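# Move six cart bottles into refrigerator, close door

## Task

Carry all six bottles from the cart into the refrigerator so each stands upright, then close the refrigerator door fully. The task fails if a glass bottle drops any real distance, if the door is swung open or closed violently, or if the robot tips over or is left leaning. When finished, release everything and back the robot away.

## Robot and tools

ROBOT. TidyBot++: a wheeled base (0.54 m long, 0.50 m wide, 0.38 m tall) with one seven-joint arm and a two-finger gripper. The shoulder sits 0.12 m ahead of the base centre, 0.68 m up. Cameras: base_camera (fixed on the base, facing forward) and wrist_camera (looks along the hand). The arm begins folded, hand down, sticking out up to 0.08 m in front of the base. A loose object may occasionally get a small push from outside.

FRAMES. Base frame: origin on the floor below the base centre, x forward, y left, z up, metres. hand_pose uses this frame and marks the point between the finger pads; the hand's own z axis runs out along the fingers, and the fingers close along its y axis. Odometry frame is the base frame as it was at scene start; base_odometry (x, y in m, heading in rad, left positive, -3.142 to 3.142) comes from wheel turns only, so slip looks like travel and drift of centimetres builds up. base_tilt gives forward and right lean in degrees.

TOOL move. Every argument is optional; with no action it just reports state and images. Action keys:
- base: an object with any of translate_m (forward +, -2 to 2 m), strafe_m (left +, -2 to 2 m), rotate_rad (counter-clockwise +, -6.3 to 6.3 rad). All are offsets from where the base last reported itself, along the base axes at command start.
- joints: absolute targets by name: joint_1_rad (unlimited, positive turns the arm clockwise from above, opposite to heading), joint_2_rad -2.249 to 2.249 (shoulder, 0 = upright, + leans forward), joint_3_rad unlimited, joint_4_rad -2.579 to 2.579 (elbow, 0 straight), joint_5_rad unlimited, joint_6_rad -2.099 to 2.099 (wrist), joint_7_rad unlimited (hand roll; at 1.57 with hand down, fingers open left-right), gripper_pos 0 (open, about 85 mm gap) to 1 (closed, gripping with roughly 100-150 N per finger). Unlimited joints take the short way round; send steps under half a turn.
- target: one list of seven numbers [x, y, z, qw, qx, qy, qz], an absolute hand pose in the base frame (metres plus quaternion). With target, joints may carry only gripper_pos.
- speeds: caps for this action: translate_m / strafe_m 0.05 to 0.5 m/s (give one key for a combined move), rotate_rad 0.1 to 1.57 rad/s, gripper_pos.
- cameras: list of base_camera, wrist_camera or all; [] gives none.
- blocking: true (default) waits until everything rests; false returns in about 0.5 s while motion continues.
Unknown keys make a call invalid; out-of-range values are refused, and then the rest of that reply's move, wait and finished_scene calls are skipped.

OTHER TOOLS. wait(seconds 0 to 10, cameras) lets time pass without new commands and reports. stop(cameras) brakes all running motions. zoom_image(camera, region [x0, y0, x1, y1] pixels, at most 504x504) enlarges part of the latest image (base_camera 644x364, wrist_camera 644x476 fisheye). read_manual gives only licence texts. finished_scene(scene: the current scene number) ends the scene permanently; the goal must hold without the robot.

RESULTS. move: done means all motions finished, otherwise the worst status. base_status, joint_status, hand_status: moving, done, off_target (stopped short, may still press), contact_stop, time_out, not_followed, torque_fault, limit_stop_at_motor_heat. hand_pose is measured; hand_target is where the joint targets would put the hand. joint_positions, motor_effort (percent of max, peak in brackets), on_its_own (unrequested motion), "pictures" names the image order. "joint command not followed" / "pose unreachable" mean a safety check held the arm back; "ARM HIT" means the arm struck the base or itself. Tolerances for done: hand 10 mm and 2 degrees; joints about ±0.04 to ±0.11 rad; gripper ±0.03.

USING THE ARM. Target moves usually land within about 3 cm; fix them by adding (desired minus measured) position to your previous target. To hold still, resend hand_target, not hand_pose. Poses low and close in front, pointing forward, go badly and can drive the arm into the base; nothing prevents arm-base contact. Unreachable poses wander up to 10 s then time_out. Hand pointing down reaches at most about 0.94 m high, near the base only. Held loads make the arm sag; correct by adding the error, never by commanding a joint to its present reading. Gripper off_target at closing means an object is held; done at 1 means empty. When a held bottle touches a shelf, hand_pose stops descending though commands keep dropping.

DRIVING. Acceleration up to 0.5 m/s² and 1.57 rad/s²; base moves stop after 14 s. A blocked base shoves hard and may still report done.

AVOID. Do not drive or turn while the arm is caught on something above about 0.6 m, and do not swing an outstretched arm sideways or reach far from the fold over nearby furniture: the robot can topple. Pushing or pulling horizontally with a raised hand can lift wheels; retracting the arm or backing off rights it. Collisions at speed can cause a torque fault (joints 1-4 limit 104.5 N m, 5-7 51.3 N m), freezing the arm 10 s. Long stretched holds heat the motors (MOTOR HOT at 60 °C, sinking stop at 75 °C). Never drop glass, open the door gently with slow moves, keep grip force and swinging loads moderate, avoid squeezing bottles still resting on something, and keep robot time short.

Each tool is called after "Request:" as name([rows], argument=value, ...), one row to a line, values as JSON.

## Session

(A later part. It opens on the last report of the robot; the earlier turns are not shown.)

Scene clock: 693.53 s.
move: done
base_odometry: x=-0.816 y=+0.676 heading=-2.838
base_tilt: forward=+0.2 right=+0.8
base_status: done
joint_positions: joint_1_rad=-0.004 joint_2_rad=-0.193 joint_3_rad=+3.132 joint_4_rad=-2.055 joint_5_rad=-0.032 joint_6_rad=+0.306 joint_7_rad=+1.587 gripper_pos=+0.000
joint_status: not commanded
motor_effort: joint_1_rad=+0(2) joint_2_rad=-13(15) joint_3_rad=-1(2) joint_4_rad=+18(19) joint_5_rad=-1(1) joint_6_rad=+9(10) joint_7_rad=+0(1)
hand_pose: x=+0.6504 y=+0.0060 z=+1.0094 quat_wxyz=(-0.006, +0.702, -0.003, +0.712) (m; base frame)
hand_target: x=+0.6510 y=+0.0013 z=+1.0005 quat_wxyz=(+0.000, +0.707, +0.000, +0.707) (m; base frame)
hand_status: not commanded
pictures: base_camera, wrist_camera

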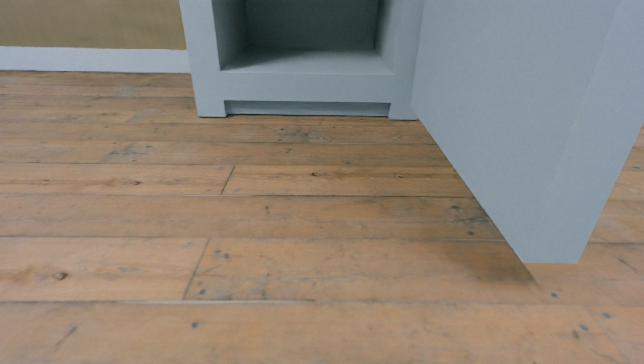

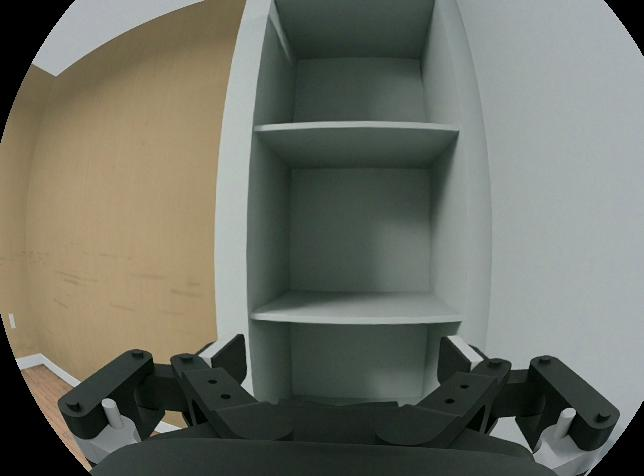

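Request:
zoom_image(camera="wrist_camera", region=[210, 90, 510, 420])

Request:
zoom_image(camera="base_camera", region=[160, 0, 460, 140])

Scaled by 1.527.

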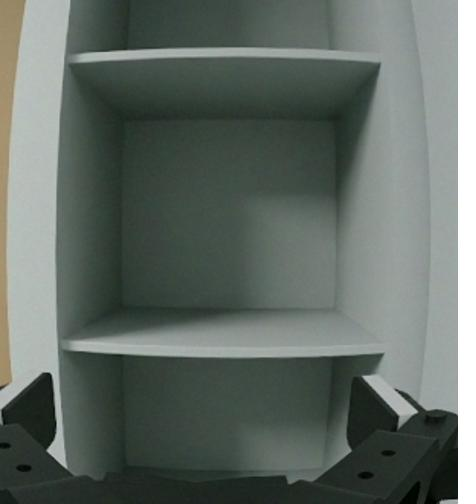

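Scaled by 1.680.

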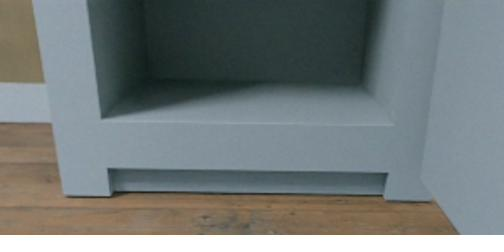

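Request:
move(base={"translate_m": -0.72, "strafe_m": 0.315, "rotate_rad": -1.609}, joints={"joint_1_rad": 0.0, "joint_2_rad": -0.038, "joint_3_rad": 3.1416, "joint_4_rad": -0.845, "joint_5_rad": 0.0, "joint_6_rad": -1.549, "joint_7_rad": 1.5708})

Scene clock: 899.07 s.
move: done
base_odometry: x=-0.035 y=+0.590 heading=+1.835
base_tilt: forward=+0.2 right=+0.9
base_status: done
joint_positions: joint_1_rad=-0.003 joint_2_rad=-0.063 joint_3_rad=+3.133 joint_4_rad=-0.854 joint_5_rad=-0.032 joint_6_rad=-1.471 joint_7_rad=+1.587 gripper_pos=+0.000
joint_status: all done
motor_effort: joint_1_rad=+0(2) joint_2_rad=-12(17) joint_3_rad=-1(3) joint_4_rad=+14(20) joint_5_rad=-1(2) joint_6_rad=+7(9) joint_7_rad=+0(1)
hand_pose: x=+0.5557 y=+0.0164 z=+1.1242 quat_wxyz=(-0.014, +0.905, +0.018, +0.426) (m; base frame)
hand_target: x=+0.5502 y=+0.0013 z=+1.0996 quat_wxyz=(+0.000, +0.924, +0.000, +0.383) (m; base frame)
hand_status: not commanded
pictures: base_camera, wrist_camera

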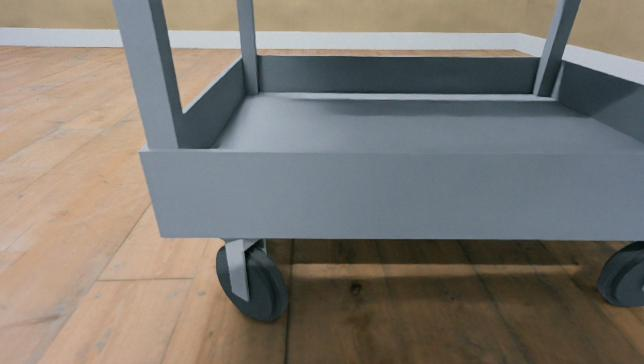

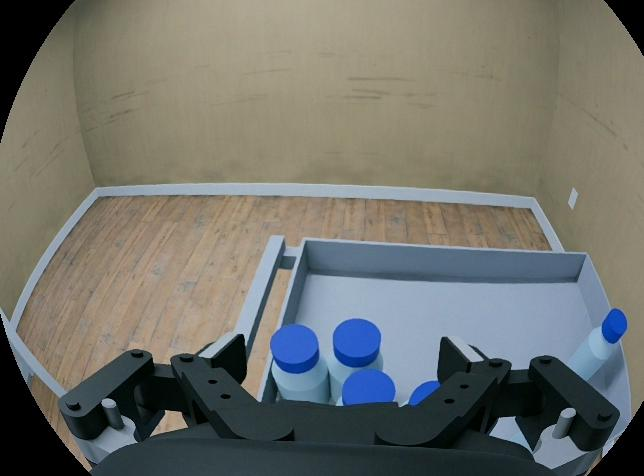

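Request:
zoom_image(camera="wrist_camera", region=[240, 220, 480, 420])

Request:
zoom_image(camera="wrist_camera", region=[440, 220, 644, 476])

Scaled by 2.100.

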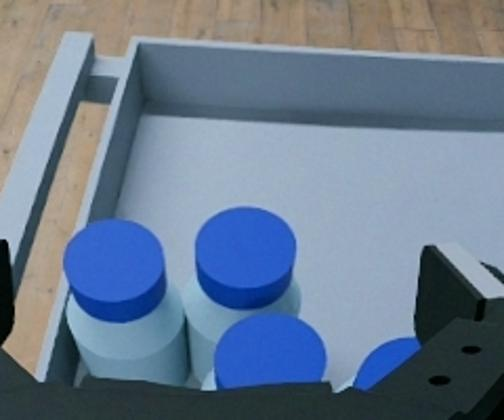

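Scaled by 1.969.

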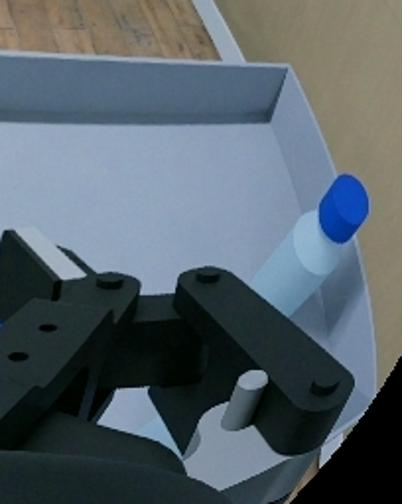

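Request:
move(base={"translate_m": -0.23, "strafe_m": -0.245, "rotate_rad": -0.015}, joints={"joint_1_rad": 0.0, "joint_2_rad": -0.151, "joint_3_rad": 3.1416, "joint_4_rad": -1.838, "joint_5_rad": 0.0, "joint_6_rad": -0.32, "joint_7_rad": 1.5708})

Request:
zoom_image(camera="wrist_camera", region=[160, 130, 480, 410])

Scene clock: 1087.67 s.
move: done
base_odometry: x=+0.262 y=+0.432 heading=+1.820
base_tilt: forward=+0.2 right=+0.9
base_status: done
joint_positions: joint_1_rad=-0.002 joint_2_rad=-0.130 joint_3_rad=+3.133 joint_4_rad=-1.811 joint_5_rad=-0.032 joint_6_rad=-0.393 joint_7_rad=+1.587 gripper_pos=+0.000
joint_status: all done
motor_effort: joint_1_rad=+0(2) joint_2_rad=-15(16) joint_3_rad=+0(3) joint_4_rad=+18(19) joint_5_rad=+0(2) joint_6_rad=+8(9) joint_7_rad=+0(1)
hand_pose: x=+0.6494 y=+0.0109 z=+0.9142 quat_wxyz=(-0.011, +0.861, +0.002, +0.509) (m; base frame)
hand_target: x=+0.6501 y=+0.0013 z=+0.9298 quat_wxyz=(+0.000, +0.843, +0.000, +0.537) (m; base frame)
hand_status: not commanded
pictures: base_camera, wrist_camera

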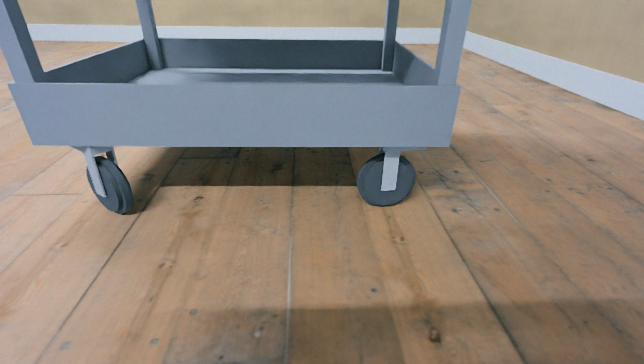

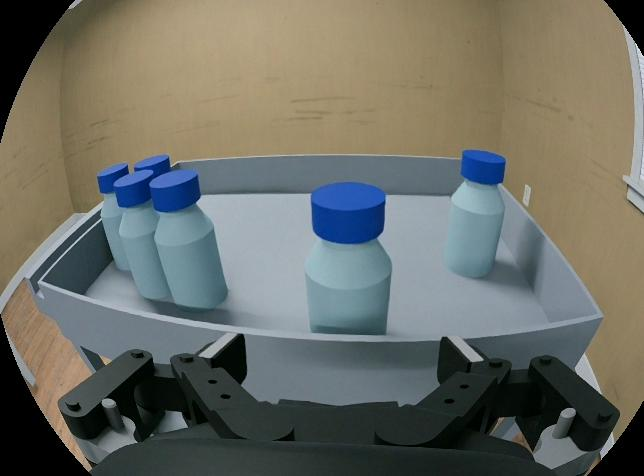

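Scaled by 1.575.

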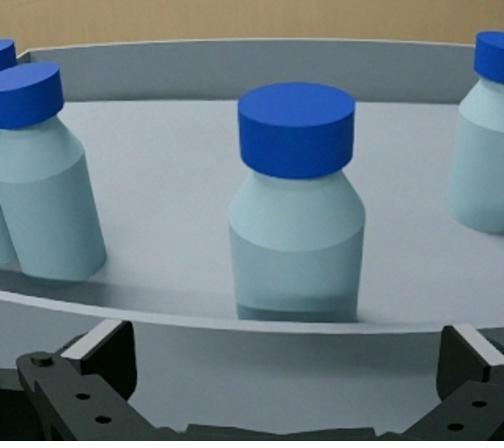

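Request:
move()

Scene clock: 1128.13 s.
base_odometry: x=+0.262 y=+0.432 heading=+1.820
base_tilt: forward=+0.1 right=+0.9
base_status: done
joint_positions: joint_1_rad=-0.002 joint_2_rad=-0.130 joint_3_rad=+3.133 joint_4_rad=-1.811 joint_5_rad=-0.032 joint_6_rad=-0.392 joint_7_rad=+1.587 gripper_pos=+0.000
joint_status: all done
motor_effort: joint_1_rad=+0(2) joint_2_rad=-15(16) joint_3_rad=+0(3) joint_4_rad=+18(19) joint_5_rad=-1(2) joint_6_rad=+9(9) joint_7_rad=+0(1)
hand_pose: x=+0.6497 y=+0.0109 z=+0.9147 quat_wxyz=(-0.011, +0.860, +0.002, +0.509) (m; base frame)
hand_target: x=+0.6501 y=+0.0013 z=+0.9298 quat_wxyz=(+0.000, +0.843, +0.000, +0.537) (m; base frame)
hand_status: not commanded
pictures: base_camera, wrist_camera

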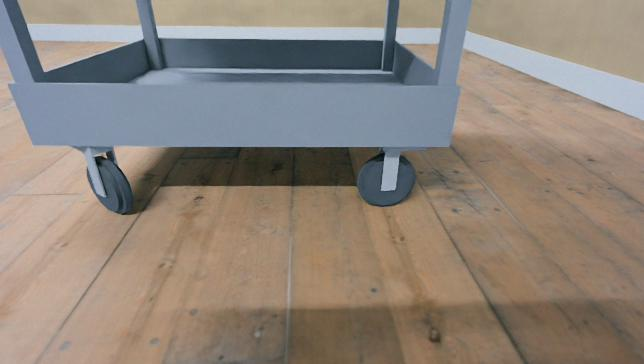

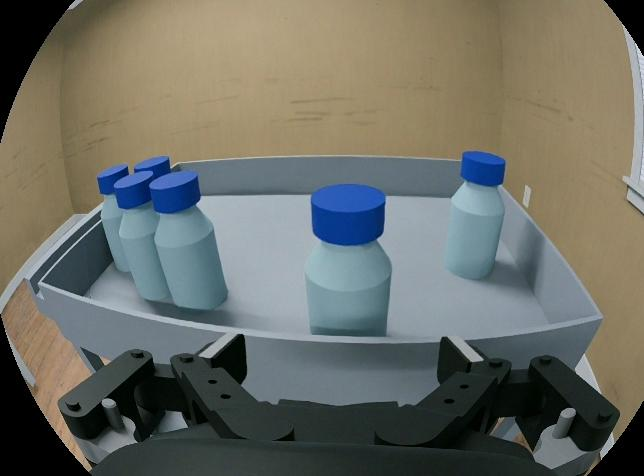

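Request:
move(base={"translate_m": 0.12}, speeds={"translate_m": 0.15}, cameras=["wrist_camera"])

Scene clock: 1162.43 s.
move: done
base_odometry: x=+0.233 y=+0.549 heading=+1.820
base_tilt: forward=+0.3 right=+0.8
base_status: done
joint_positions: joint_1_rad=-0.002 joint_2_rad=-0.141 joint_3_rad=+3.133 joint_4_rad=-1.812 joint_5_rad=-0.032 joint_6_rad=-0.389 joint_7_rad=+1.587 gripper_pos=+0.000
joint_status: not commanded
motor_effort: joint_1_rad=+0(1) joint_2_rad=-14(17) joint_3_rad=+0(1) joint_4_rad=+18(19) joint_5_rad=+0(1) joint_6_rad=+8(9) joint_7_rad=+0(1)
hand_pose: x=+0.6472 y=+0.0108 z=+0.9209 quat_wxyz=(-0.011, +0.857, +0.002, +0.515) (m; base frame)
hand_target: x=+0.6501 y=+0.0013 z=+0.9298 quat_wxyz=(+0.000, +0.843, +0.000, +0.537) (m; base frame)
hand_status: not commanded
pictures: wrist_camera

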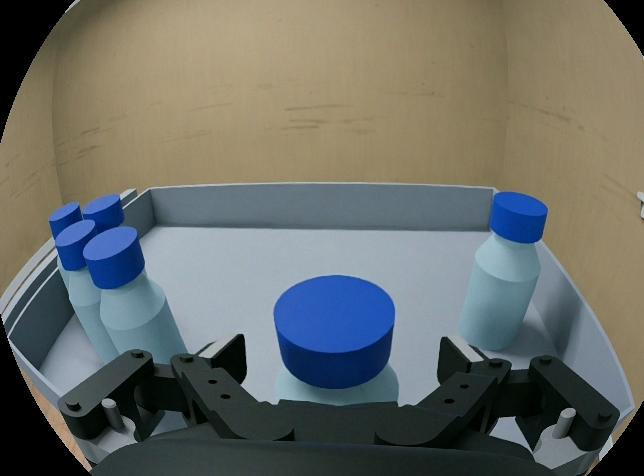

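Request:
move(base={"translate_m": 0.018}, speeds={"translate_m": 0.1}, cameras=["wrist_camera"])

Request:
move(joints={"gripper_pos": 0.5}, cameras=["wrist_camera"])

Scene clock: 1196.17 s.
move: done
base_odometry: x=+0.228 y=+0.567 heading=+1.820
base_tilt: forward=+0.3 right=+0.8
base_status: done
joint_positions: joint_1_rad=-0.002 joint_2_rad=-0.145 joint_3_rad=+3.133 joint_4_rad=-1.812 joint_5_rad=-0.032 joint_6_rad=-0.387 joint_7_rad=+1.587 gripper_pos=+0.000
joint_status: not commanded
motor_effort: joint_1_rad=+0(1) joint_2_rad=-14(18) joint_3_rad=-1(1) joint_4_rad=+18(19) joint_5_rad=-1(1) joint_6_rad=+9(9) joint_7_rad=+0(1)
hand_pose: x=+0.6464 y=+0.0108 z=+0.9231 quat_wxyz=(-0.011, +0.856, +0.002, +0.517) (m; base frame)
hand_target: x=+0.6501 y=+0.0013 z=+0.9298 quat_wxyz=(+0.000, +0.843, +0.000, +0.537) (m; base frame)
hand_status: not commanded
pictures: wrist_camera

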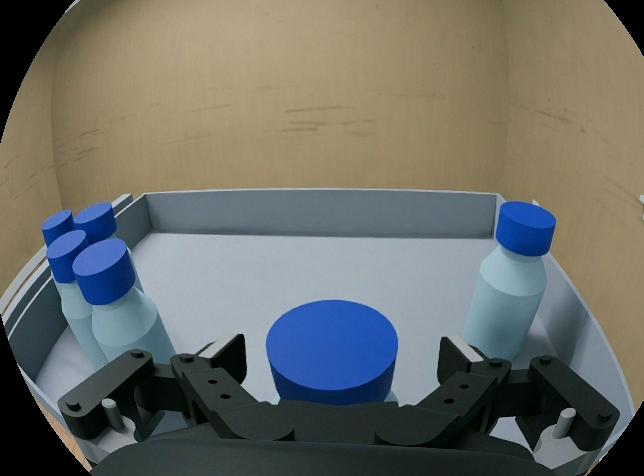

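Scene clock: 1197.00 s.
move: off_target
base_odometry: x=+0.228 y=+0.567 heading=+1.820
base_tilt: forward=+0.1 right=+0.9
base_status: not commanded
joint_positions: joint_1_rad=-0.003 joint_2_rad=-0.146 joint_3_rad=+3.133 joint_4_rad=-1.813 joint_5_rad=-0.032 joint_6_rad=-0.385 joint_7_rad=+1.587 gripper_pos=+0.437
joint_status: gripper_pos off_target (ended at +0.437, target +0.500)
motor_effort: joint_1_rad=+1(2) joint_2_rad=-13(15) joint_3_rad=+1(2) joint_4_rad=+18(19) joint_5_rad=+0(1) joint_6_rad=+8(9) joint_7_rad=+0(1)
hand_pose: x=+0.6466 y=+0.0110 z=+0.9238 quat_wxyz=(-0.011, +0.855, +0.002, +0.518) (m; base frame)
hand_target: x=+0.6501 y=+0.0013 z=+0.9298 quat_wxyz=(+0.000, +0.843, +0.000, +0.537) (m; base frame)
hand_status: not commanded
pictures: wrist_camera

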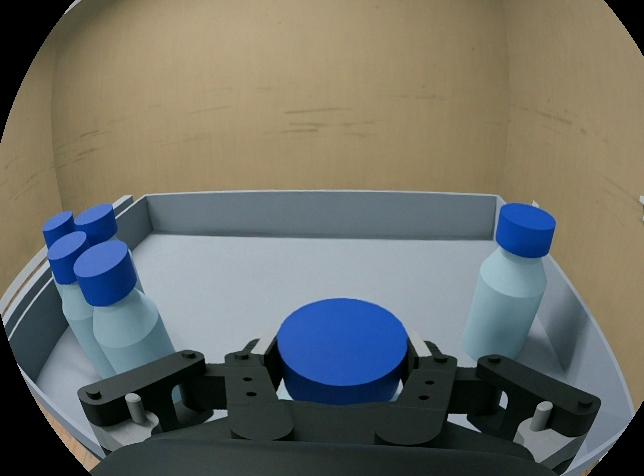

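Request:
move(joints={"joint_2_rad": -0.155, "joint_4_rad": -1.746, "joint_6_rad": -0.416}, cameras=["wrist_camera"])

Scene clock: 1233.47 s.
move: done
base_odometry: x=+0.228 y=+0.567 heading=+1.820
base_tilt: forward=+0.2 right=+0.8
base_status: not commanded
joint_positions: joint_1_rad=-0.003 joint_2_rad=-0.142 joint_3_rad=+3.133 joint_4_rad=-1.779 joint_5_rad=-0.032 joint_6_rad=-0.401 joint_7_rad=+1.587 gripper_pos=+0.437
joint_status: all done
motor_effort: joint_1_rad=+0(1) joint_2_rad=-18(20) joint_3_rad=+0(1) joint_4_rad=+23(24) joint_5_rad=-1(1) joint_6_rad=+11(13) joint_7_rad=+0(1)
hand_pose: x=+0.6510 y=+0.0112 z=+0.9369 quat_wxyz=(-0.011, +0.852, +0.002, +0.524) (m; base frame)
hand_target: x=+0.6505 y=+0.0013 z=+0.9597 quat_wxyz=(+0.000, +0.843, +0.000, +0.537) (m; base frame)
hand_status: not commanded
pictures: wrist_camera

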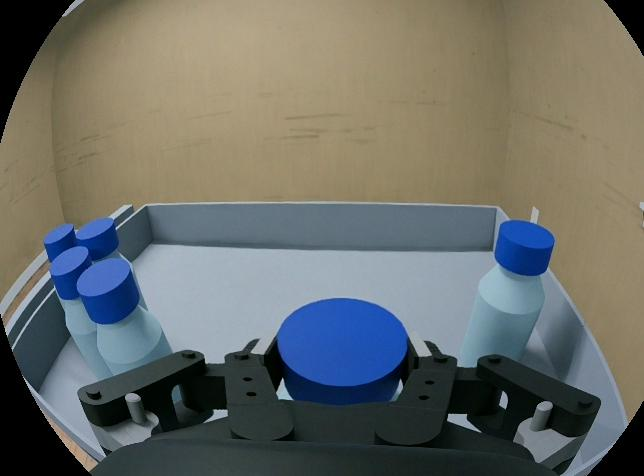

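Request:
move(joints={"joint_2_rad": -0.152, "joint_4_rad": -1.616, "joint_6_rad": -0.543, "gripper_pos": 0.6}, cameras=["wrist_camera"])

Scene clock: 1241.37 s.
move: off_target
base_odometry: x=+0.228 y=+0.567 heading=+1.820
base_tilt: forward=+0.3 right=+0.9
base_status: not commanded
joint_positions: joint_1_rad=-0.003 joint_2_rad=-0.142 joint_3_rad=+3.133 joint_4_rad=-1.645 joint_5_rad=-0.032 joint_6_rad=-0.482 joint_7_rad=+1.587 gripper_pos=+0.437
joint_status: gripper_pos off_target (ended at +0.437, target +0.600); the others done
motor_effort: joint_1_rad=+0(0) joint_2_rad=-18(20) joint_3_rad=-1(1) joint_4_rad=+23(24) joint_5_rad=+0(1) joint_6_rad=+13(13) joint_7_rad=+0(1)
hand_pose: x=+0.6581 y=+0.0120 z=+0.9942 quat_wxyz=(-0.012, +0.837, +0.004, +0.547) (m; base frame)
hand_target: x=+0.6500 y=+0.0013 z=+0.9997 quat_wxyz=(+0.000, +0.843, +0.000, +0.537) (m; base frame)
hand_status: not commanded
pictures: wrist_camera

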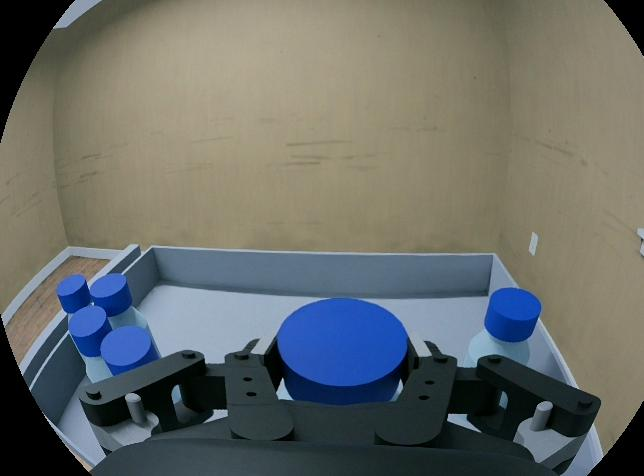

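Request:
move(joints={"joint_2_rad": -0.115, "joint_4_rad": -1.44, "joint_6_rad": -0.72}, cameras=[])

Request:
move(joints={"joint_2_rad": -0.078, "joint_4_rad": -1.263, "joint_6_rad": -0.889}, cameras=["wrist_camera"])

Scene clock: 1270.20 s.
move: done
base_odometry: x=+0.228 y=+0.567 heading=+1.820
base_tilt: forward=+0.2 right=+0.8
base_status: not commanded
joint_positions: joint_1_rad=-0.003 joint_2_rad=-0.121 joint_3_rad=+3.133 joint_4_rad=-1.471 joint_5_rad=-0.032 joint_6_rad=-0.657 joint_7_rad=+1.587 gripper_pos=+0.437
joint_status: all done
motor_effort: joint_1_rad=+0(0) joint_2_rad=-19(20) joint_3_rad=+0(1) joint_4_rad=+22(24) joint_5_rad=-1(1) joint_6_rad=+13(13) joint_7_rad=+0(1)
hand_pose: x=+0.6571 y=+0.0135 z=+1.0365 quat_wxyz=(-0.013, +0.843, +0.006, +0.537) (m; base frame)
hand_target: x=+0.6526 y=+0.0013 z=+1.0341 quat_wxyz=(+0.000, +0.853, +0.000, +0.521) (m; base frame)
hand_status: not commanded
pictures: none
No camera images: "cameras" was empty.

Scene clock: 1271.63 s.
move: done
base_odometry: x=+0.228 y=+0.567 heading=+1.820
base_tilt: forward=+0.2 right=+0.8
base_status: not commanded
joint_positions: joint_1_rad=-0.003 joint_2_rad=-0.084 joint_3_rad=+3.133 joint_4_rad=-1.295 joint_5_rad=-0.032 joint_6_rad=-0.825 joint_7_rad=+1.587 gripper_pos=+0.437
joint_status: all done
motor_effort: joint_1_rad=+0(0) joint_2_rad=-19(19) joint_3_rad=-1(1) joint_4_rad=+22(24) joint_5_rad=+0(1) joint_6_rad=+12(13) joint_7_rad=+1(1)
hand_pose: x=+0.6558 y=+0.0146 z=+1.0724 quat_wxyz=(-0.014, +0.851, +0.008, +0.525) (m; base frame)
hand_target: x=+0.6502 y=+0.0013 z=+1.0695 quat_wxyz=(+0.000, +0.861, +0.000, +0.509) (m; base frame)
hand_status: not commanded
pictures: wrist_camera

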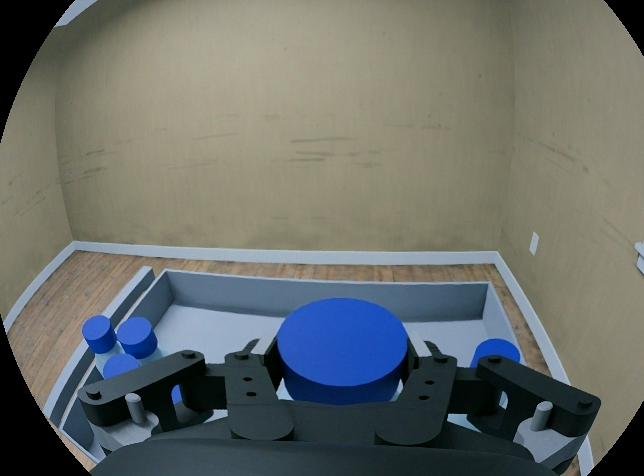

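Request:
move(base={"translate_m": -0.3}, speeds={"translate_m": 0.3}, cameras=[])

Request:
move(base={"translate_m": 0.524, "strafe_m": 1.203, "rotate_rad": 1.587}, speeds={"translate_m": 0.4, "rotate_rad": 0.7})

Scene clock: 1320.77 s.
move: done
base_odometry: x=+0.303 y=+0.276 heading=+1.820
base_tilt: forward=+0.2 right=+0.9
base_status: done
joint_positions: joint_1_rad=-0.002 joint_2_rad=-0.065 joint_3_rad=+3.134 joint_4_rad=-1.293 joint_5_rad=-0.032 joint_6_rad=-0.832 joint_7_rad=+1.587 gripper_pos=+0.437
joint_status: not commanded
motor_effort: joint_1_rad=+0(2) joint_2_rad=-20(23) joint_3_rad=-1(2) joint_4_rad=+21(23) joint_5_rad=-1(2) joint_6_rad=+11(13) joint_7_rad=+0(1)
hand_pose: x=+0.6624 y=+0.0146 z=+1.0609 quat_wxyz=(-0.014, +0.857, +0.008, +0.515) (m; base frame)
hand_target: x=+0.6502 y=+0.0013 z=+1.0695 quat_wxyz=(+0.000, +0.861, +0.000, +0.509) (m; base frame)
hand_status: not commanded
pictures: none
No camera images: "cameras" was empty.

Scene clock: 1325.23 s.
move: done
base_odometry: x=-0.993 y=+0.487 heading=-2.876
base_tilt: forward=+0.2 right=+0.9
base_status: done
joint_positions: joint_1_rad=+0.001 joint_2_rad=-0.063 joint_3_rad=+3.141 joint_4_rad=-1.293 joint_5_rad=-0.032 joint_6_rad=-0.832 joint_7_rad=+1.587 gripper_pos=+0.437
joint_status: not commanded
motor_effort: joint_1_rad=+0(4) joint_2_rad=-20(23) joint_3_rad=-1(4) joint_4_rad=+22(23) joint_5_rad=-1(3) joint_6_rad=+11(12) joint_7_rad=+0(1)
hand_pose: x=+0.6631 y=+0.0081 z=+1.0602 quat_wxyz=(-0.011, +0.858, +0.003, +0.514) (m; base frame)
hand_target: x=+0.6502 y=+0.0013 z=+1.0695 quat_wxyz=(+0.000, +0.861, +0.000, +0.509) (m; base frame)
hand_status: not commanded
pictures: base_camera, wrist_camera

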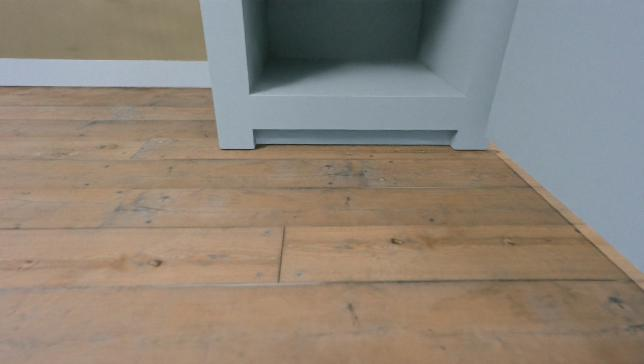

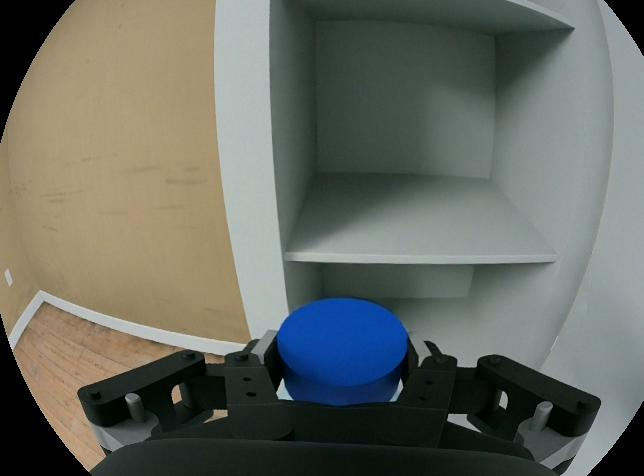

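Request:
zoom_image(camera="base_camera", region=[400, 60, 560, 180])

Request:
zoom_image(camera="base_camera", region=[180, 60, 340, 180])

Scaled by 3.150.

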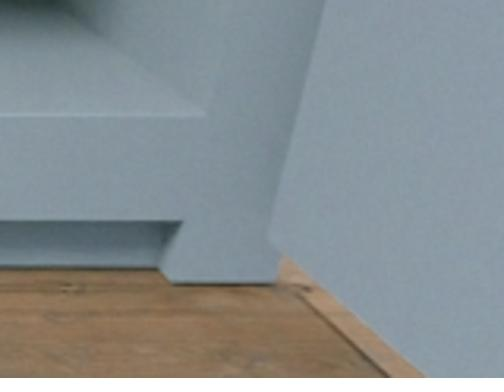

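Scaled by 3.150.

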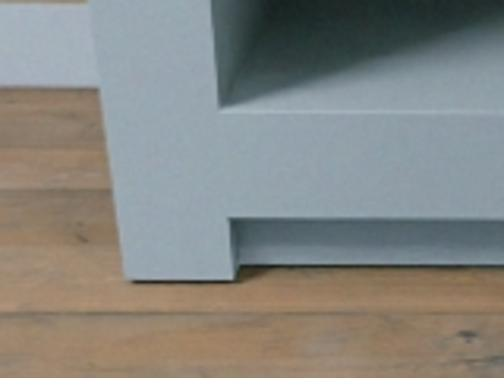

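Request:
move(base={"translate_m": 0.25, "strafe_m": -0.003}, speeds={"translate_m": 0.2}, joints={"joint_2_rad": -0.078, "joint_4_rad": -1.205, "joint_6_rad": -0.947})

Scene clock: 1575.90 s.
move: done
base_odometry: x=-1.235 y=+0.424 heading=-2.876
base_tilt: forward=+0.2 right=+0.8
base_status: done
joint_positions: joint_1_rad=+0.001 joint_2_rad=-0.061 joint_3_rad=+3.141 joint_4_rad=-1.234 joint_5_rad=-0.032 joint_6_rad=-0.889 joint_7_rad=+1.587 gripper_pos=+0.437
joint_status: all done
motor_effort: joint_1_rad=+0(1) joint_2_rad=-20(23) joint_3_rad=+0(1) joint_4_rad=+21(22) joint_5_rad=+0(2) joint_6_rad=+11(13) joint_7_rad=+0(1)
hand_pose: x=+0.6574 y=+0.0085 z=+1.0770 quat_wxyz=(-0.011, +0.858, +0.004, +0.514) (m; base frame)
hand_target: x=+0.6428 y=+0.0013 z=+1.0861 quat_wxyz=(+0.000, +0.861, +0.000, +0.509) (m; base frame)
hand_status: not commanded
pictures: base_camera, wrist_camera

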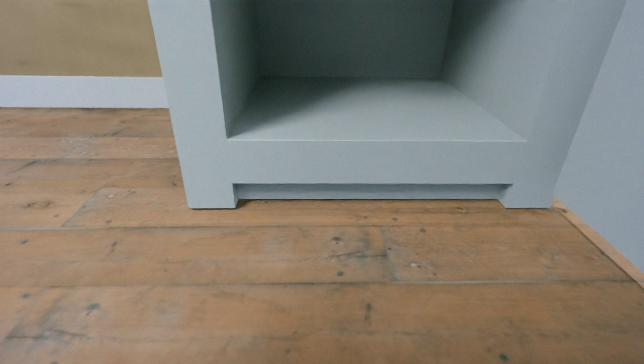

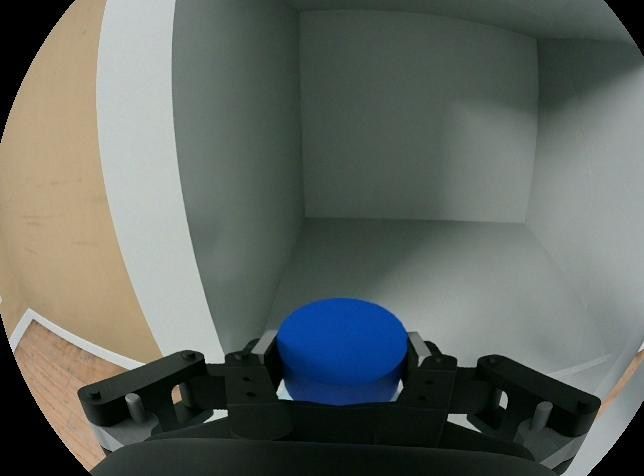

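Request:
move(base={"translate_m": 0.335}, speeds={"translate_m": 0.15})

Scene clock: 1638.00 s.
move: done
base_odometry: x=-1.559 y=+0.336 heading=-2.876
base_tilt: forward=+0.1 right=+0.8
base_status: done
joint_positions: joint_1_rad=+0.001 joint_2_rad=-0.061 joint_3_rad=+3.141 joint_4_rad=-1.234 joint_5_rad=-0.032 joint_6_rad=-0.890 joint_7_rad=+1.587 gripper_pos=+0.437
joint_status: not commanded
motor_effort: joint_1_rad=+0(1) joint_2_rad=-20(23) joint_3_rad=+0(2) joint_4_rad=+21(22) joint_5_rad=+0(1) joint_6_rad=+12(13) joint_7_rad=+0(1)
hand_pose: x=+0.6576 y=+0.0085 z=+1.0763 quat_wxyz=(-0.011, +0.858, +0.004, +0.513) (m; base frame)
hand_target: x=+0.6428 y=+0.0013 z=+1.0861 quat_wxyz=(+0.000, +0.861, +0.000, +0.509) (m; base frame)
hand_status: not commanded
pictures: base_camera, wrist_camera

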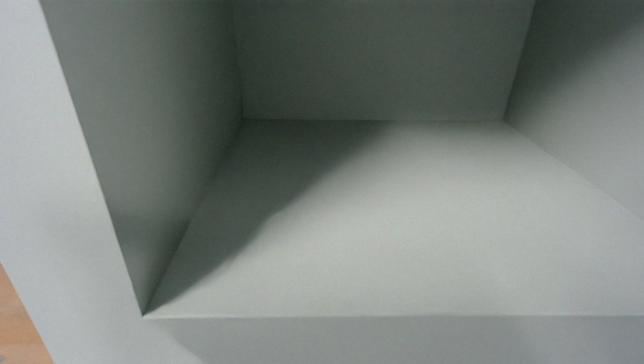

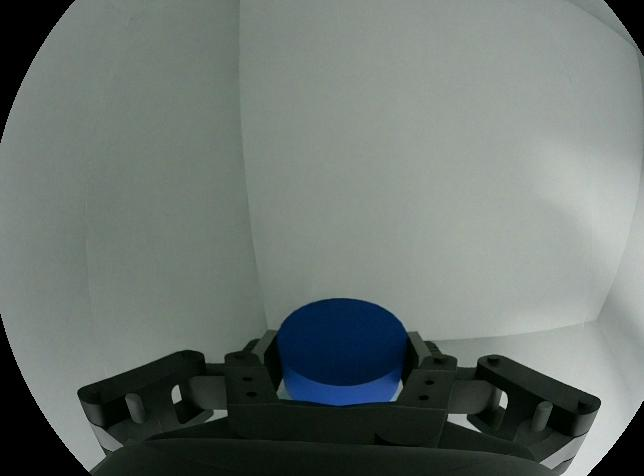

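Request:
move(joints={"joint_2_rad": -0.096, "joint_4_rad": -1.285, "joint_6_rad": -0.884}, cameras=["wrist_camera"])

Scene clock: 1665.73 s.
move: done
base_odometry: x=-1.559 y=+0.336 heading=-2.876
base_tilt: forward=+0.2 right=+0.9
base_status: not commanded
joint_positions: joint_1_rad=+0.001 joint_2_rad=-0.062 joint_3_rad=+3.141 joint_4_rad=-1.288 joint_5_rad=-0.032 joint_6_rad=-0.890 joint_7_rad=+1.587 gripper_pos=+0.437
joint_status: all done
motor_effort: joint_1_rad=+0(0) joint_2_rad=-19(21) joint_3_rad=-1(1) joint_4_rad=+21(23) joint_5_rad=-1(1) joint_6_rad=+11(12) joint_7_rad=-1(1)
hand_pose: x=+0.6547 y=+0.0085 z=+1.0467 quat_wxyz=(-0.011, +0.871, +0.004, +0.491) (m; base frame)
hand_target: x=+0.6433 y=+0.0013 z=+1.0679 quat_wxyz=(+0.000, +0.861, +0.000, +0.509) (m; base frame)
hand_status: not commanded
pictures: wrist_camera

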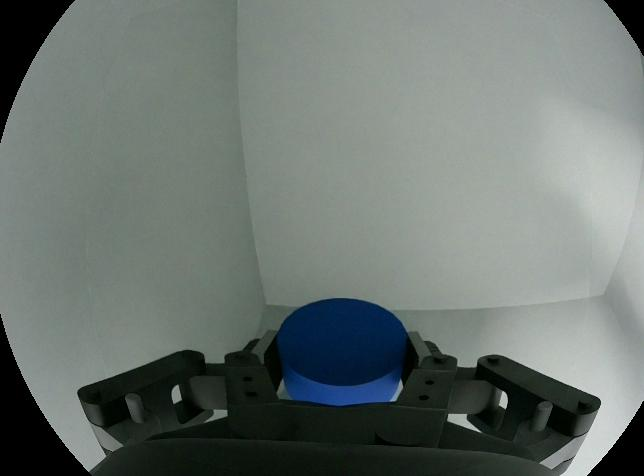

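Request:
move(joints={"joint_2_rad": -0.1, "joint_4_rad": -1.3, "joint_6_rad": -0.78}, cameras=[])

Scene clock: 1689.80 s.
move: done
base_odometry: x=-1.559 y=+0.336 heading=-2.876
base_tilt: forward=+0.2 right=+0.8
base_status: not commanded
joint_positions: joint_1_rad=+0.001 joint_2_rad=-0.063 joint_3_rad=+3.141 joint_4_rad=-1.302 joint_5_rad=-0.032 joint_6_rad=-0.825 joint_7_rad=+1.587 gripper_pos=+0.437
joint_status: all done
motor_effort: joint_1_rad=+0(0) joint_2_rad=-20(21) joint_3_rad=+0(1) joint_4_rad=+22(22) joint_5_rad=-1(1) joint_6_rad=+11(13) joint_7_rad=+0(1)
hand_pose: x=+0.6641 y=+0.0081 z=+1.0569 quat_wxyz=(-0.011, +0.858, +0.003, +0.513) (m; base frame)
hand_target: x=+0.6556 y=+0.0013 z=+1.0905 quat_wxyz=(+0.000, +0.836, +0.000, +0.549) (m; base frame)
hand_status: not commanded
pictures: none
No camera images: "cameras" was empty.

Request:
move(joints={"joint_2_rad": -0.105, "joint_4_rad": -1.335, "joint_6_rad": -0.742}, cameras=[])

Request:
move(joints={"joint_2_rad": -0.11, "joint_4_rad": -1.36, "joint_6_rad": -0.716}, cameras=["wrist_camera"])

Scene clock: 1695.83 s.
move: done
base_odometry: x=-1.559 y=+0.336 heading=-2.876
base_tilt: forward=+0.2 right=+0.9
base_status: not commanded
joint_positions: joint_1_rad=+0.001 joint_2_rad=-0.066 joint_3_rad=+3.141 joint_4_rad=-1.334 joint_5_rad=-0.032 joint_6_rad=-0.815 joint_7_rad=+1.587 gripper_pos=+0.437
joint_status: all done
motor_effort: joint_1_rad=+0(0) joint_2_rad=-20(21) joint_3_rad=+0(1) joint_4_rad=+22(23) joint_5_rad=-1(1) joint_6_rad=+11(13) joint_7_rad=+0(1)
hand_pose: x=+0.6628 y=+0.0080 z=+1.0427 quat_wxyz=(-0.011, +0.863, +0.003, +0.505) (m; base frame)
hand_target: x=+0.6578 y=+0.0013 z=+1.0837 quat_wxyz=(+0.000, +0.834, +0.000, +0.552) (m; base frame)
hand_status: not commanded
pictures: none
No camera images: "cameras" was empty.

Scene clock: 1696.43 s.
move: done
base_odometry: x=-1.559 y=+0.336 heading=-2.876
base_tilt: forward=+0.2 right=+0.9
base_status: not commanded
joint_positions: joint_1_rad=+0.001 joint_2_rad=-0.070 joint_3_rad=+3.141 joint_4_rad=-1.354 joint_5_rad=-0.032 joint_6_rad=-0.798 joint_7_rad=+1.587 gripper_pos=+0.437
joint_status: all done
motor_effort: joint_1_rad=+0(0) joint_2_rad=-19(20) joint_3_rad=+0(1) joint_4_rad=+21(22) joint_5_rad=-1(1) joint_6_rad=+11(12) joint_7_rad=+0(1)
hand_pose: x=+0.6625 y=+0.0079 z=+1.0381 quat_wxyz=(-0.011, +0.863, +0.003, +0.505) (m; base frame)
hand_target: x=+0.6584 y=+0.0013 z=+1.0793 quat_wxyz=(+0.000, +0.832, +0.000, +0.555) (m; base frame)
hand_status: not commanded
pictures: wrist_camera

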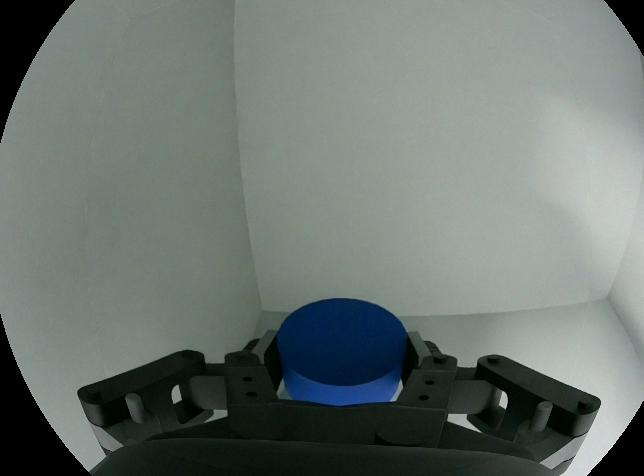

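Request:
move(joints={"joint_2_rad": -0.115, "joint_4_rad": -1.38, "joint_6_rad": -0.68}, cameras=[])

Request:
move(joints={"joint_2_rad": -0.12, "joint_4_rad": -1.4, "joint_6_rad": -0.665}, cameras=["wrist_camera"])

Scene clock: 1702.73 s.
move: done
base_odometry: x=-1.559 y=+0.336 heading=-2.876
base_tilt: forward=+0.2 right=+0.9
base_status: not commanded
joint_positions: joint_1_rad=+0.001 joint_2_rad=-0.075 joint_3_rad=+3.141 joint_4_rad=-1.374 joint_5_rad=-0.032 joint_6_rad=-0.766 joint_7_rad=+1.587 gripper_pos=+0.437
joint_status: all done
motor_effort: joint_1_rad=+0(1) joint_2_rad=-20(20) joint_3_rad=+0(1) joint_4_rad=+21(22) joint_5_rad=+0(1) joint_6_rad=+11(12) joint_7_rad=+0(0)
hand_pose: x=+0.6644 y=+0.0077 z=+1.0376 quat_wxyz=(-0.011, +0.859, +0.002, +0.512) (m; base frame)
hand_target: x=+0.6603 y=+0.0013 z=+1.0806 quat_wxyz=(+0.000, +0.826, +0.000, +0.563) (m; base frame)
hand_status: not commanded
pictures: none
No camera images: "cameras" was empty.

Scene clock: 1703.30 s.
move: done
base_odometry: x=-1.559 y=+0.336 heading=-2.876
base_tilt: forward=+0.1 right=+0.8
base_status: not commanded
joint_positions: joint_1_rad=+0.001 joint_2_rad=-0.082 joint_3_rad=+3.141 joint_4_rad=-1.390 joint_5_rad=-0.032 joint_6_rad=-0.751 joint_7_rad=+1.587 gripper_pos=+0.437
joint_status: all done
motor_effort: joint_1_rad=+0(1) joint_2_rad=-19(20) joint_3_rad=+0(1) joint_4_rad=+21(22) joint_5_rad=-1(1) joint_6_rad=+11(12) joint_7_rad=+0(1)
hand_pose: x=+0.6629 y=+0.0076 z=+1.0373 quat_wxyz=(-0.011, +0.857, +0.002, +0.516) (m; base frame)
hand_target: x=+0.6596 y=+0.0013 z=+1.0759 quat_wxyz=(+0.000, +0.826, +0.000, +0.563) (m; base frame)
hand_status: not commanded
pictures: wrist_camera

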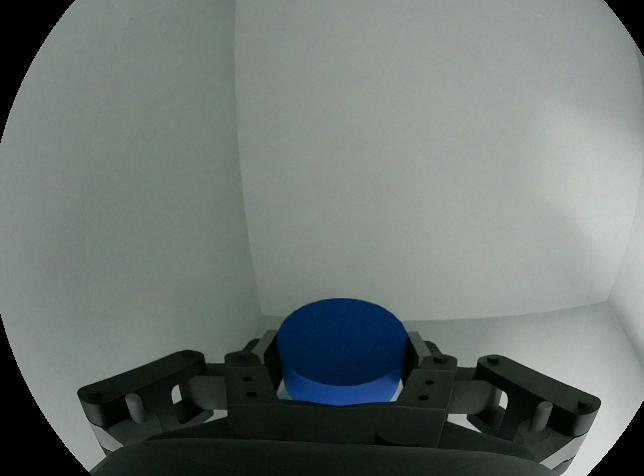

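Request:
move(joints={"joint_2_rad": -0.124, "joint_4_rad": -1.42, "joint_6_rad": -0.647}, cameras=[])

Request:
move(joints={"joint_2_rad": -0.128, "joint_4_rad": -1.44, "joint_6_rad": -0.631}, cameras=["wrist_camera"])

Scene clock: 1710.93 s.
move: done
base_odometry: x=-1.559 y=+0.336 heading=-2.876
base_tilt: forward=+0.2 right=+0.9
base_status: not commanded
joint_positions: joint_1_rad=+0.001 joint_2_rad=-0.091 joint_3_rad=+3.141 joint_4_rad=-1.407 joint_5_rad=-0.032 joint_6_rad=-0.732 joint_7_rad=+1.587 gripper_pos=+0.437
joint_status: all done
motor_effort: joint_1_rad=+0(1) joint_2_rad=-18(18) joint_3_rad=-1(1) joint_4_rad=+21(21) joint_5_rad=-1(1) joint_6_rad=+11(11) joint_7_rad=+0(1)
hand_pose: x=+0.6616 y=+0.0074 z=+1.0372 quat_wxyz=(-0.011, +0.854, +0.002, +0.520) (m; base frame)
hand_target: x=+0.6595 y=+0.0013 z=+1.0714 quat_wxyz=(+0.000, +0.826, +0.000, +0.564) (m; base frame)
hand_status: not commanded
pictures: none
No camera images: "cameras" was empty.

Scene clock: 1711.50 s.
move: done
base_odometry: x=-1.559 y=+0.336 heading=-2.876
base_tilt: forward=+0.1 right=+0.9
base_status: not commanded
joint_positions: joint_1_rad=+0.001 joint_2_rad=-0.099 joint_3_rad=+3.141 joint_4_rad=-1.423 joint_5_rad=-0.032 joint_6_rad=-0.713 joint_7_rad=+1.587 gripper_pos=+0.437
joint_status: all done
motor_effort: joint_1_rad=+1(1) joint_2_rad=-18(18) joint_3_rad=+0(1) joint_4_rad=+20(20) joint_5_rad=+0(1) joint_6_rad=+10(11) joint_7_rad=+0(1)
hand_pose: x=+0.6605 y=+0.0073 z=+1.0371 quat_wxyz=(-0.011, +0.851, +0.002, +0.524) (m; base frame)
hand_target: x=+0.6592 y=+0.0013 z=+1.0664 quat_wxyz=(+0.000, +0.826, +0.000, +0.564) (m; base frame)
hand_status: not commanded
pictures: wrist_camera

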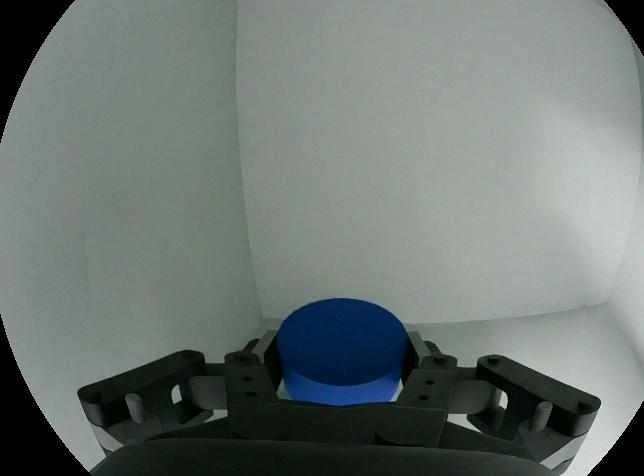

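Request:
move(joints={"joint_2_rad": -0.13, "joint_4_rad": -1.47, "joint_6_rad": -0.631}, cameras=["wrist_camera"])

Scene clock: 1725.97 s.
move: done
base_odometry: x=-1.559 y=+0.336 heading=-2.876
base_tilt: forward=+0.2 right=+0.8
base_status: not commanded
joint_positions: joint_1_rad=+0.001 joint_2_rad=-0.108 joint_3_rad=+3.141 joint_4_rad=-1.441 joint_5_rad=-0.032 joint_6_rad=-0.694 joint_7_rad=+1.587 gripper_pos=+0.437
joint_status: all done
motor_effort: joint_1_rad=+1(2) joint_2_rad=-16(17) joint_3_rad=+1(2) joint_4_rad=+18(20) joint_5_rad=+1(1) joint_6_rad=+8(9) joint_7_rad=+0(1)
hand_pose: x=+0.6586 y=+0.0071 z=+1.0371 quat_wxyz=(-0.011, +0.849, +0.001, +0.529) (m; base frame)
hand_target: x=+0.6572 y=+0.0013 z=+1.0496 quat_wxyz=(+0.000, +0.834, +0.000, +0.552) (m; base frame)
hand_status: not commanded
pictures: wrist_camera

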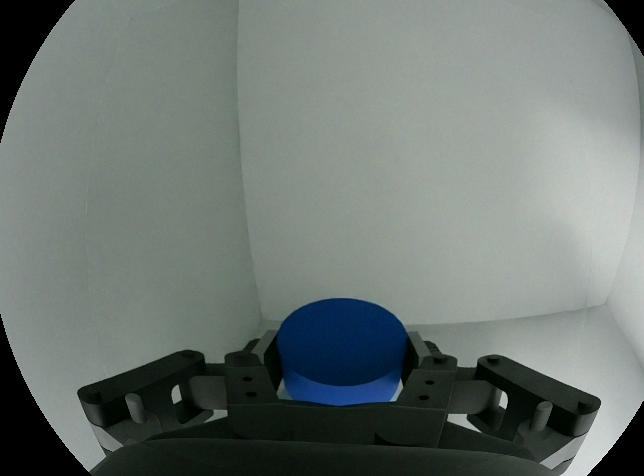

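Request:
move(joints={"joint_2_rad": -0.128, "joint_4_rad": -1.445, "joint_6_rad": -0.631}, cameras=[])

Request:
move(joints={"gripper_pos": 0.0}, cameras=["wrist_camera"])

Scene clock: 1740.67 s.
move: done
base_odometry: x=-1.559 y=+0.336 heading=-2.876
base_tilt: forward=+0.2 right=+0.9
base_status: not commanded
joint_positions: joint_1_rad=+0.001 joint_2_rad=-0.108 joint_3_rad=+3.141 joint_4_rad=-1.441 joint_5_rad=-0.032 joint_6_rad=-0.694 joint_7_rad=+1.587 gripper_pos=+0.437
joint_status: all done
motor_effort: joint_1_rad=+1(2) joint_2_rad=-17(18) joint_3_rad=+0(2) joint_4_rad=+19(21) joint_5_rad=+0(1) joint_6_rad=+9(10) joint_7_rad=+0(1)
hand_pose: x=+0.6586 y=+0.0071 z=+1.0372 quat_wxyz=(-0.011, +0.849, +0.001, +0.529) (m; base frame)
hand_target: x=+0.6590 y=+0.0013 z=+1.0634 quat_wxyz=(+0.000, +0.827, +0.000, +0.562) (m; base frame)
hand_status: not commanded
pictures: none
No camera images: "cameras" was empty.

Scene clock: 1741.53 s.
move: done
base_odometry: x=-1.559 y=+0.336 heading=-2.876
base_tilt: forward=+0.1 right=+0.8
base_status: not commanded
joint_positions: joint_1_rad=+0.001 joint_2_rad=-0.112 joint_3_rad=+3.141 joint_4_rad=-1.441 joint_5_rad=-0.032 joint_6_rad=-0.693 joint_7_rad=+1.587 gripper_pos=+0.000
joint_status: all done
motor_effort: joint_1_rad=+0(1) joint_2_rad=-15(19) joint_3_rad=-1(1) joint_4_rad=+18(22) joint_5_rad=-1(1) joint_6_rad=+8(11) joint_7_rad=+0(1)
hand_pose: x=+0.6571 y=+0.0071 z=+1.0398 quat_wxyz=(-0.011, +0.847, +0.001, +0.531) (m; base frame)
hand_target: x=+0.6590 y=+0.0013 z=+1.0634 quat_wxyz=(+0.000, +0.827, +0.000, +0.562) (m; base frame)
hand_status: not commanded
pictures: wrist_camera

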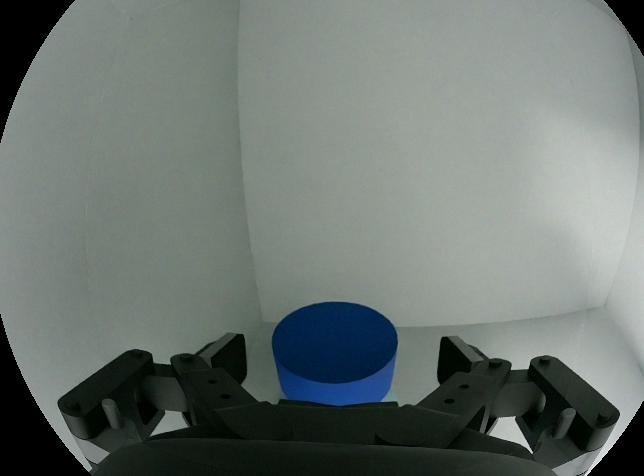

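Request:
move(base={"translate_m": -0.34}, speeds={"translate_m": 0.2})

Scene clock: 1747.13 s.
move: done
base_odometry: x=-1.230 y=+0.425 heading=-2.877
base_tilt: forward=+0.2 right=+0.8
base_status: done
joint_positions: joint_1_rad=+0.001 joint_2_rad=-0.124 joint_3_rad=+3.141 joint_4_rad=-1.441 joint_5_rad=-0.032 joint_6_rad=-0.693 joint_7_rad=+1.587 gripper_pos=+0.000
joint_status: not commanded
motor_effort: joint_1_rad=+0(1) joint_2_rad=-15(19) joint_3_rad=+0(1) joint_4_rad=+18(19) joint_5_rad=+0(1) joint_6_rad=+8(9) joint_7_rad=+0(1)
hand_pose: x=+0.6528 y=+0.0071 z=+1.0462 quat_wxyz=(-0.011, +0.844, +0.001, +0.536) (m; base frame)
hand_target: x=+0.6590 y=+0.0013 z=+1.0634 quat_wxyz=(+0.000, +0.827, +0.000, +0.562) (m; base frame)
hand_status: not commanded
pictures: base_camera, wrist_camera

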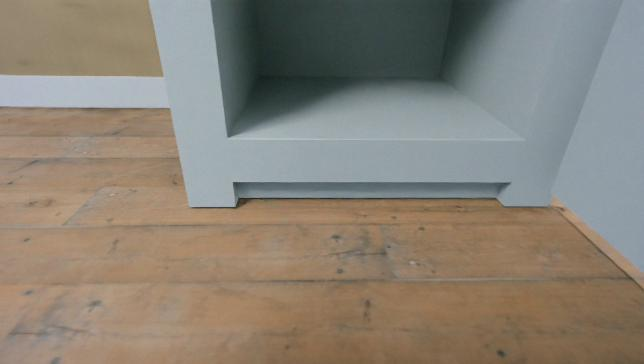

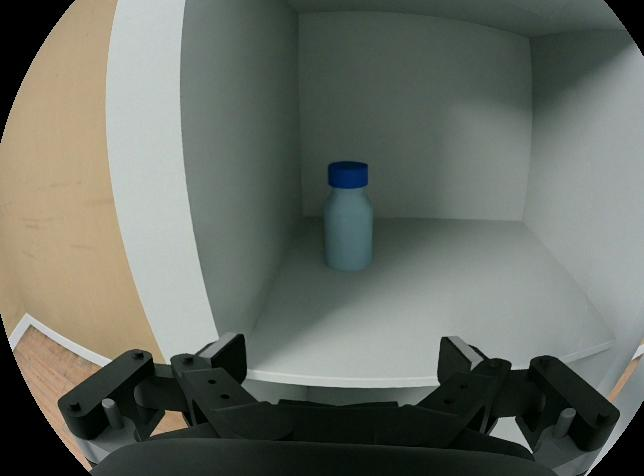

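Request:
move(base={"translate_m": -0.6}, joints={"joint_1_rad": 0.06}, cameras=[])

Request:
move(base={"translate_m": -0.98, "strafe_m": 0.439, "rotate_rad": -1.586}, speeds={"translate_m": 0.45, "rotate_rad": 0.7})

Scene clock: 1839.53 s.
move: done
base_odometry: x=-0.651 y=+0.582 heading=-2.878
base_tilt: forward=+0.2 right=+0.8
base_status: done
joint_positions: joint_1_rad=+0.050 joint_2_rad=-0.128 joint_3_rad=+3.141 joint_4_rad=-1.441 joint_5_rad=-0.032 joint_6_rad=-0.693 joint_7_rad=+1.587 gripper_pos=+0.000
joint_status: all done
motor_effort: joint_1_rad=+0(1) joint_2_rad=-15(18) joint_3_rad=-1(2) joint_4_rad=+18(19) joint_5_rad=-1(2) joint_6_rad=+9(9) joint_7_rad=-1(1)
hand_pose: x=+0.6514 y=-0.0186 z=+1.0479 quat_wxyz=(+0.002, +0.843, -0.019, +0.538) (m; base frame)
hand_target: x=+0.6581 y=-0.0310 z=+1.0634 quat_wxyz=(+0.017, +0.827, -0.025, +0.562) (m; base frame)
hand_status: not commanded
pictures: none
No camera images: "cameras" was empty.

Scene clock: 1843.17 s.
move: done
base_odometry: x=+0.410 y=+0.414 heading=+1.819
base_tilt: forward=+0.1 right=+0.9
base_status: done
joint_positions: joint_1_rad=+0.058 joint_2_rad=-0.127 joint_3_rad=+3.141 joint_4_rad=-1.441 joint_5_rad=-0.032 joint_6_rad=-0.693 joint_7_rad=+1.587 gripper_pos=+0.000
joint_status: not commanded
motor_effort: joint_1_rad=+0(3) joint_2_rad=-15(17) joint_3_rad=+0(3) joint_4_rad=+18(18) joint_5_rad=-1(2) joint_6_rad=+8(9) joint_7_rad=+0(1)
hand_pose: x=+0.6513 y=-0.0230 z=+1.0478 quat_wxyz=(+0.005, +0.843, -0.022, +0.538) (m; base frame)
hand_target: x=+0.6581 y=-0.0310 z=+1.0634 quat_wxyz=(+0.017, +0.827, -0.025, +0.562) (m; base frame)
hand_status: not commanded
pictures: base_camera, wrist_camera

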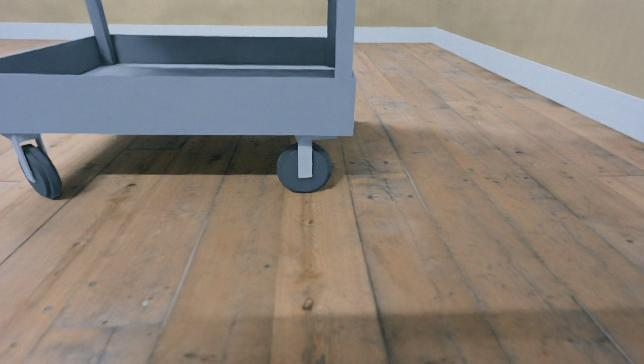

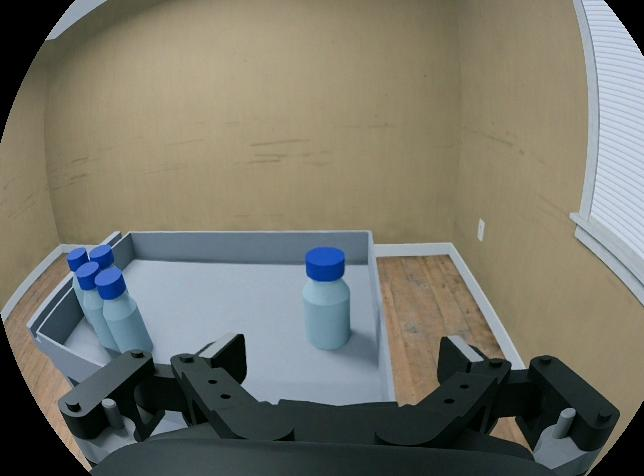

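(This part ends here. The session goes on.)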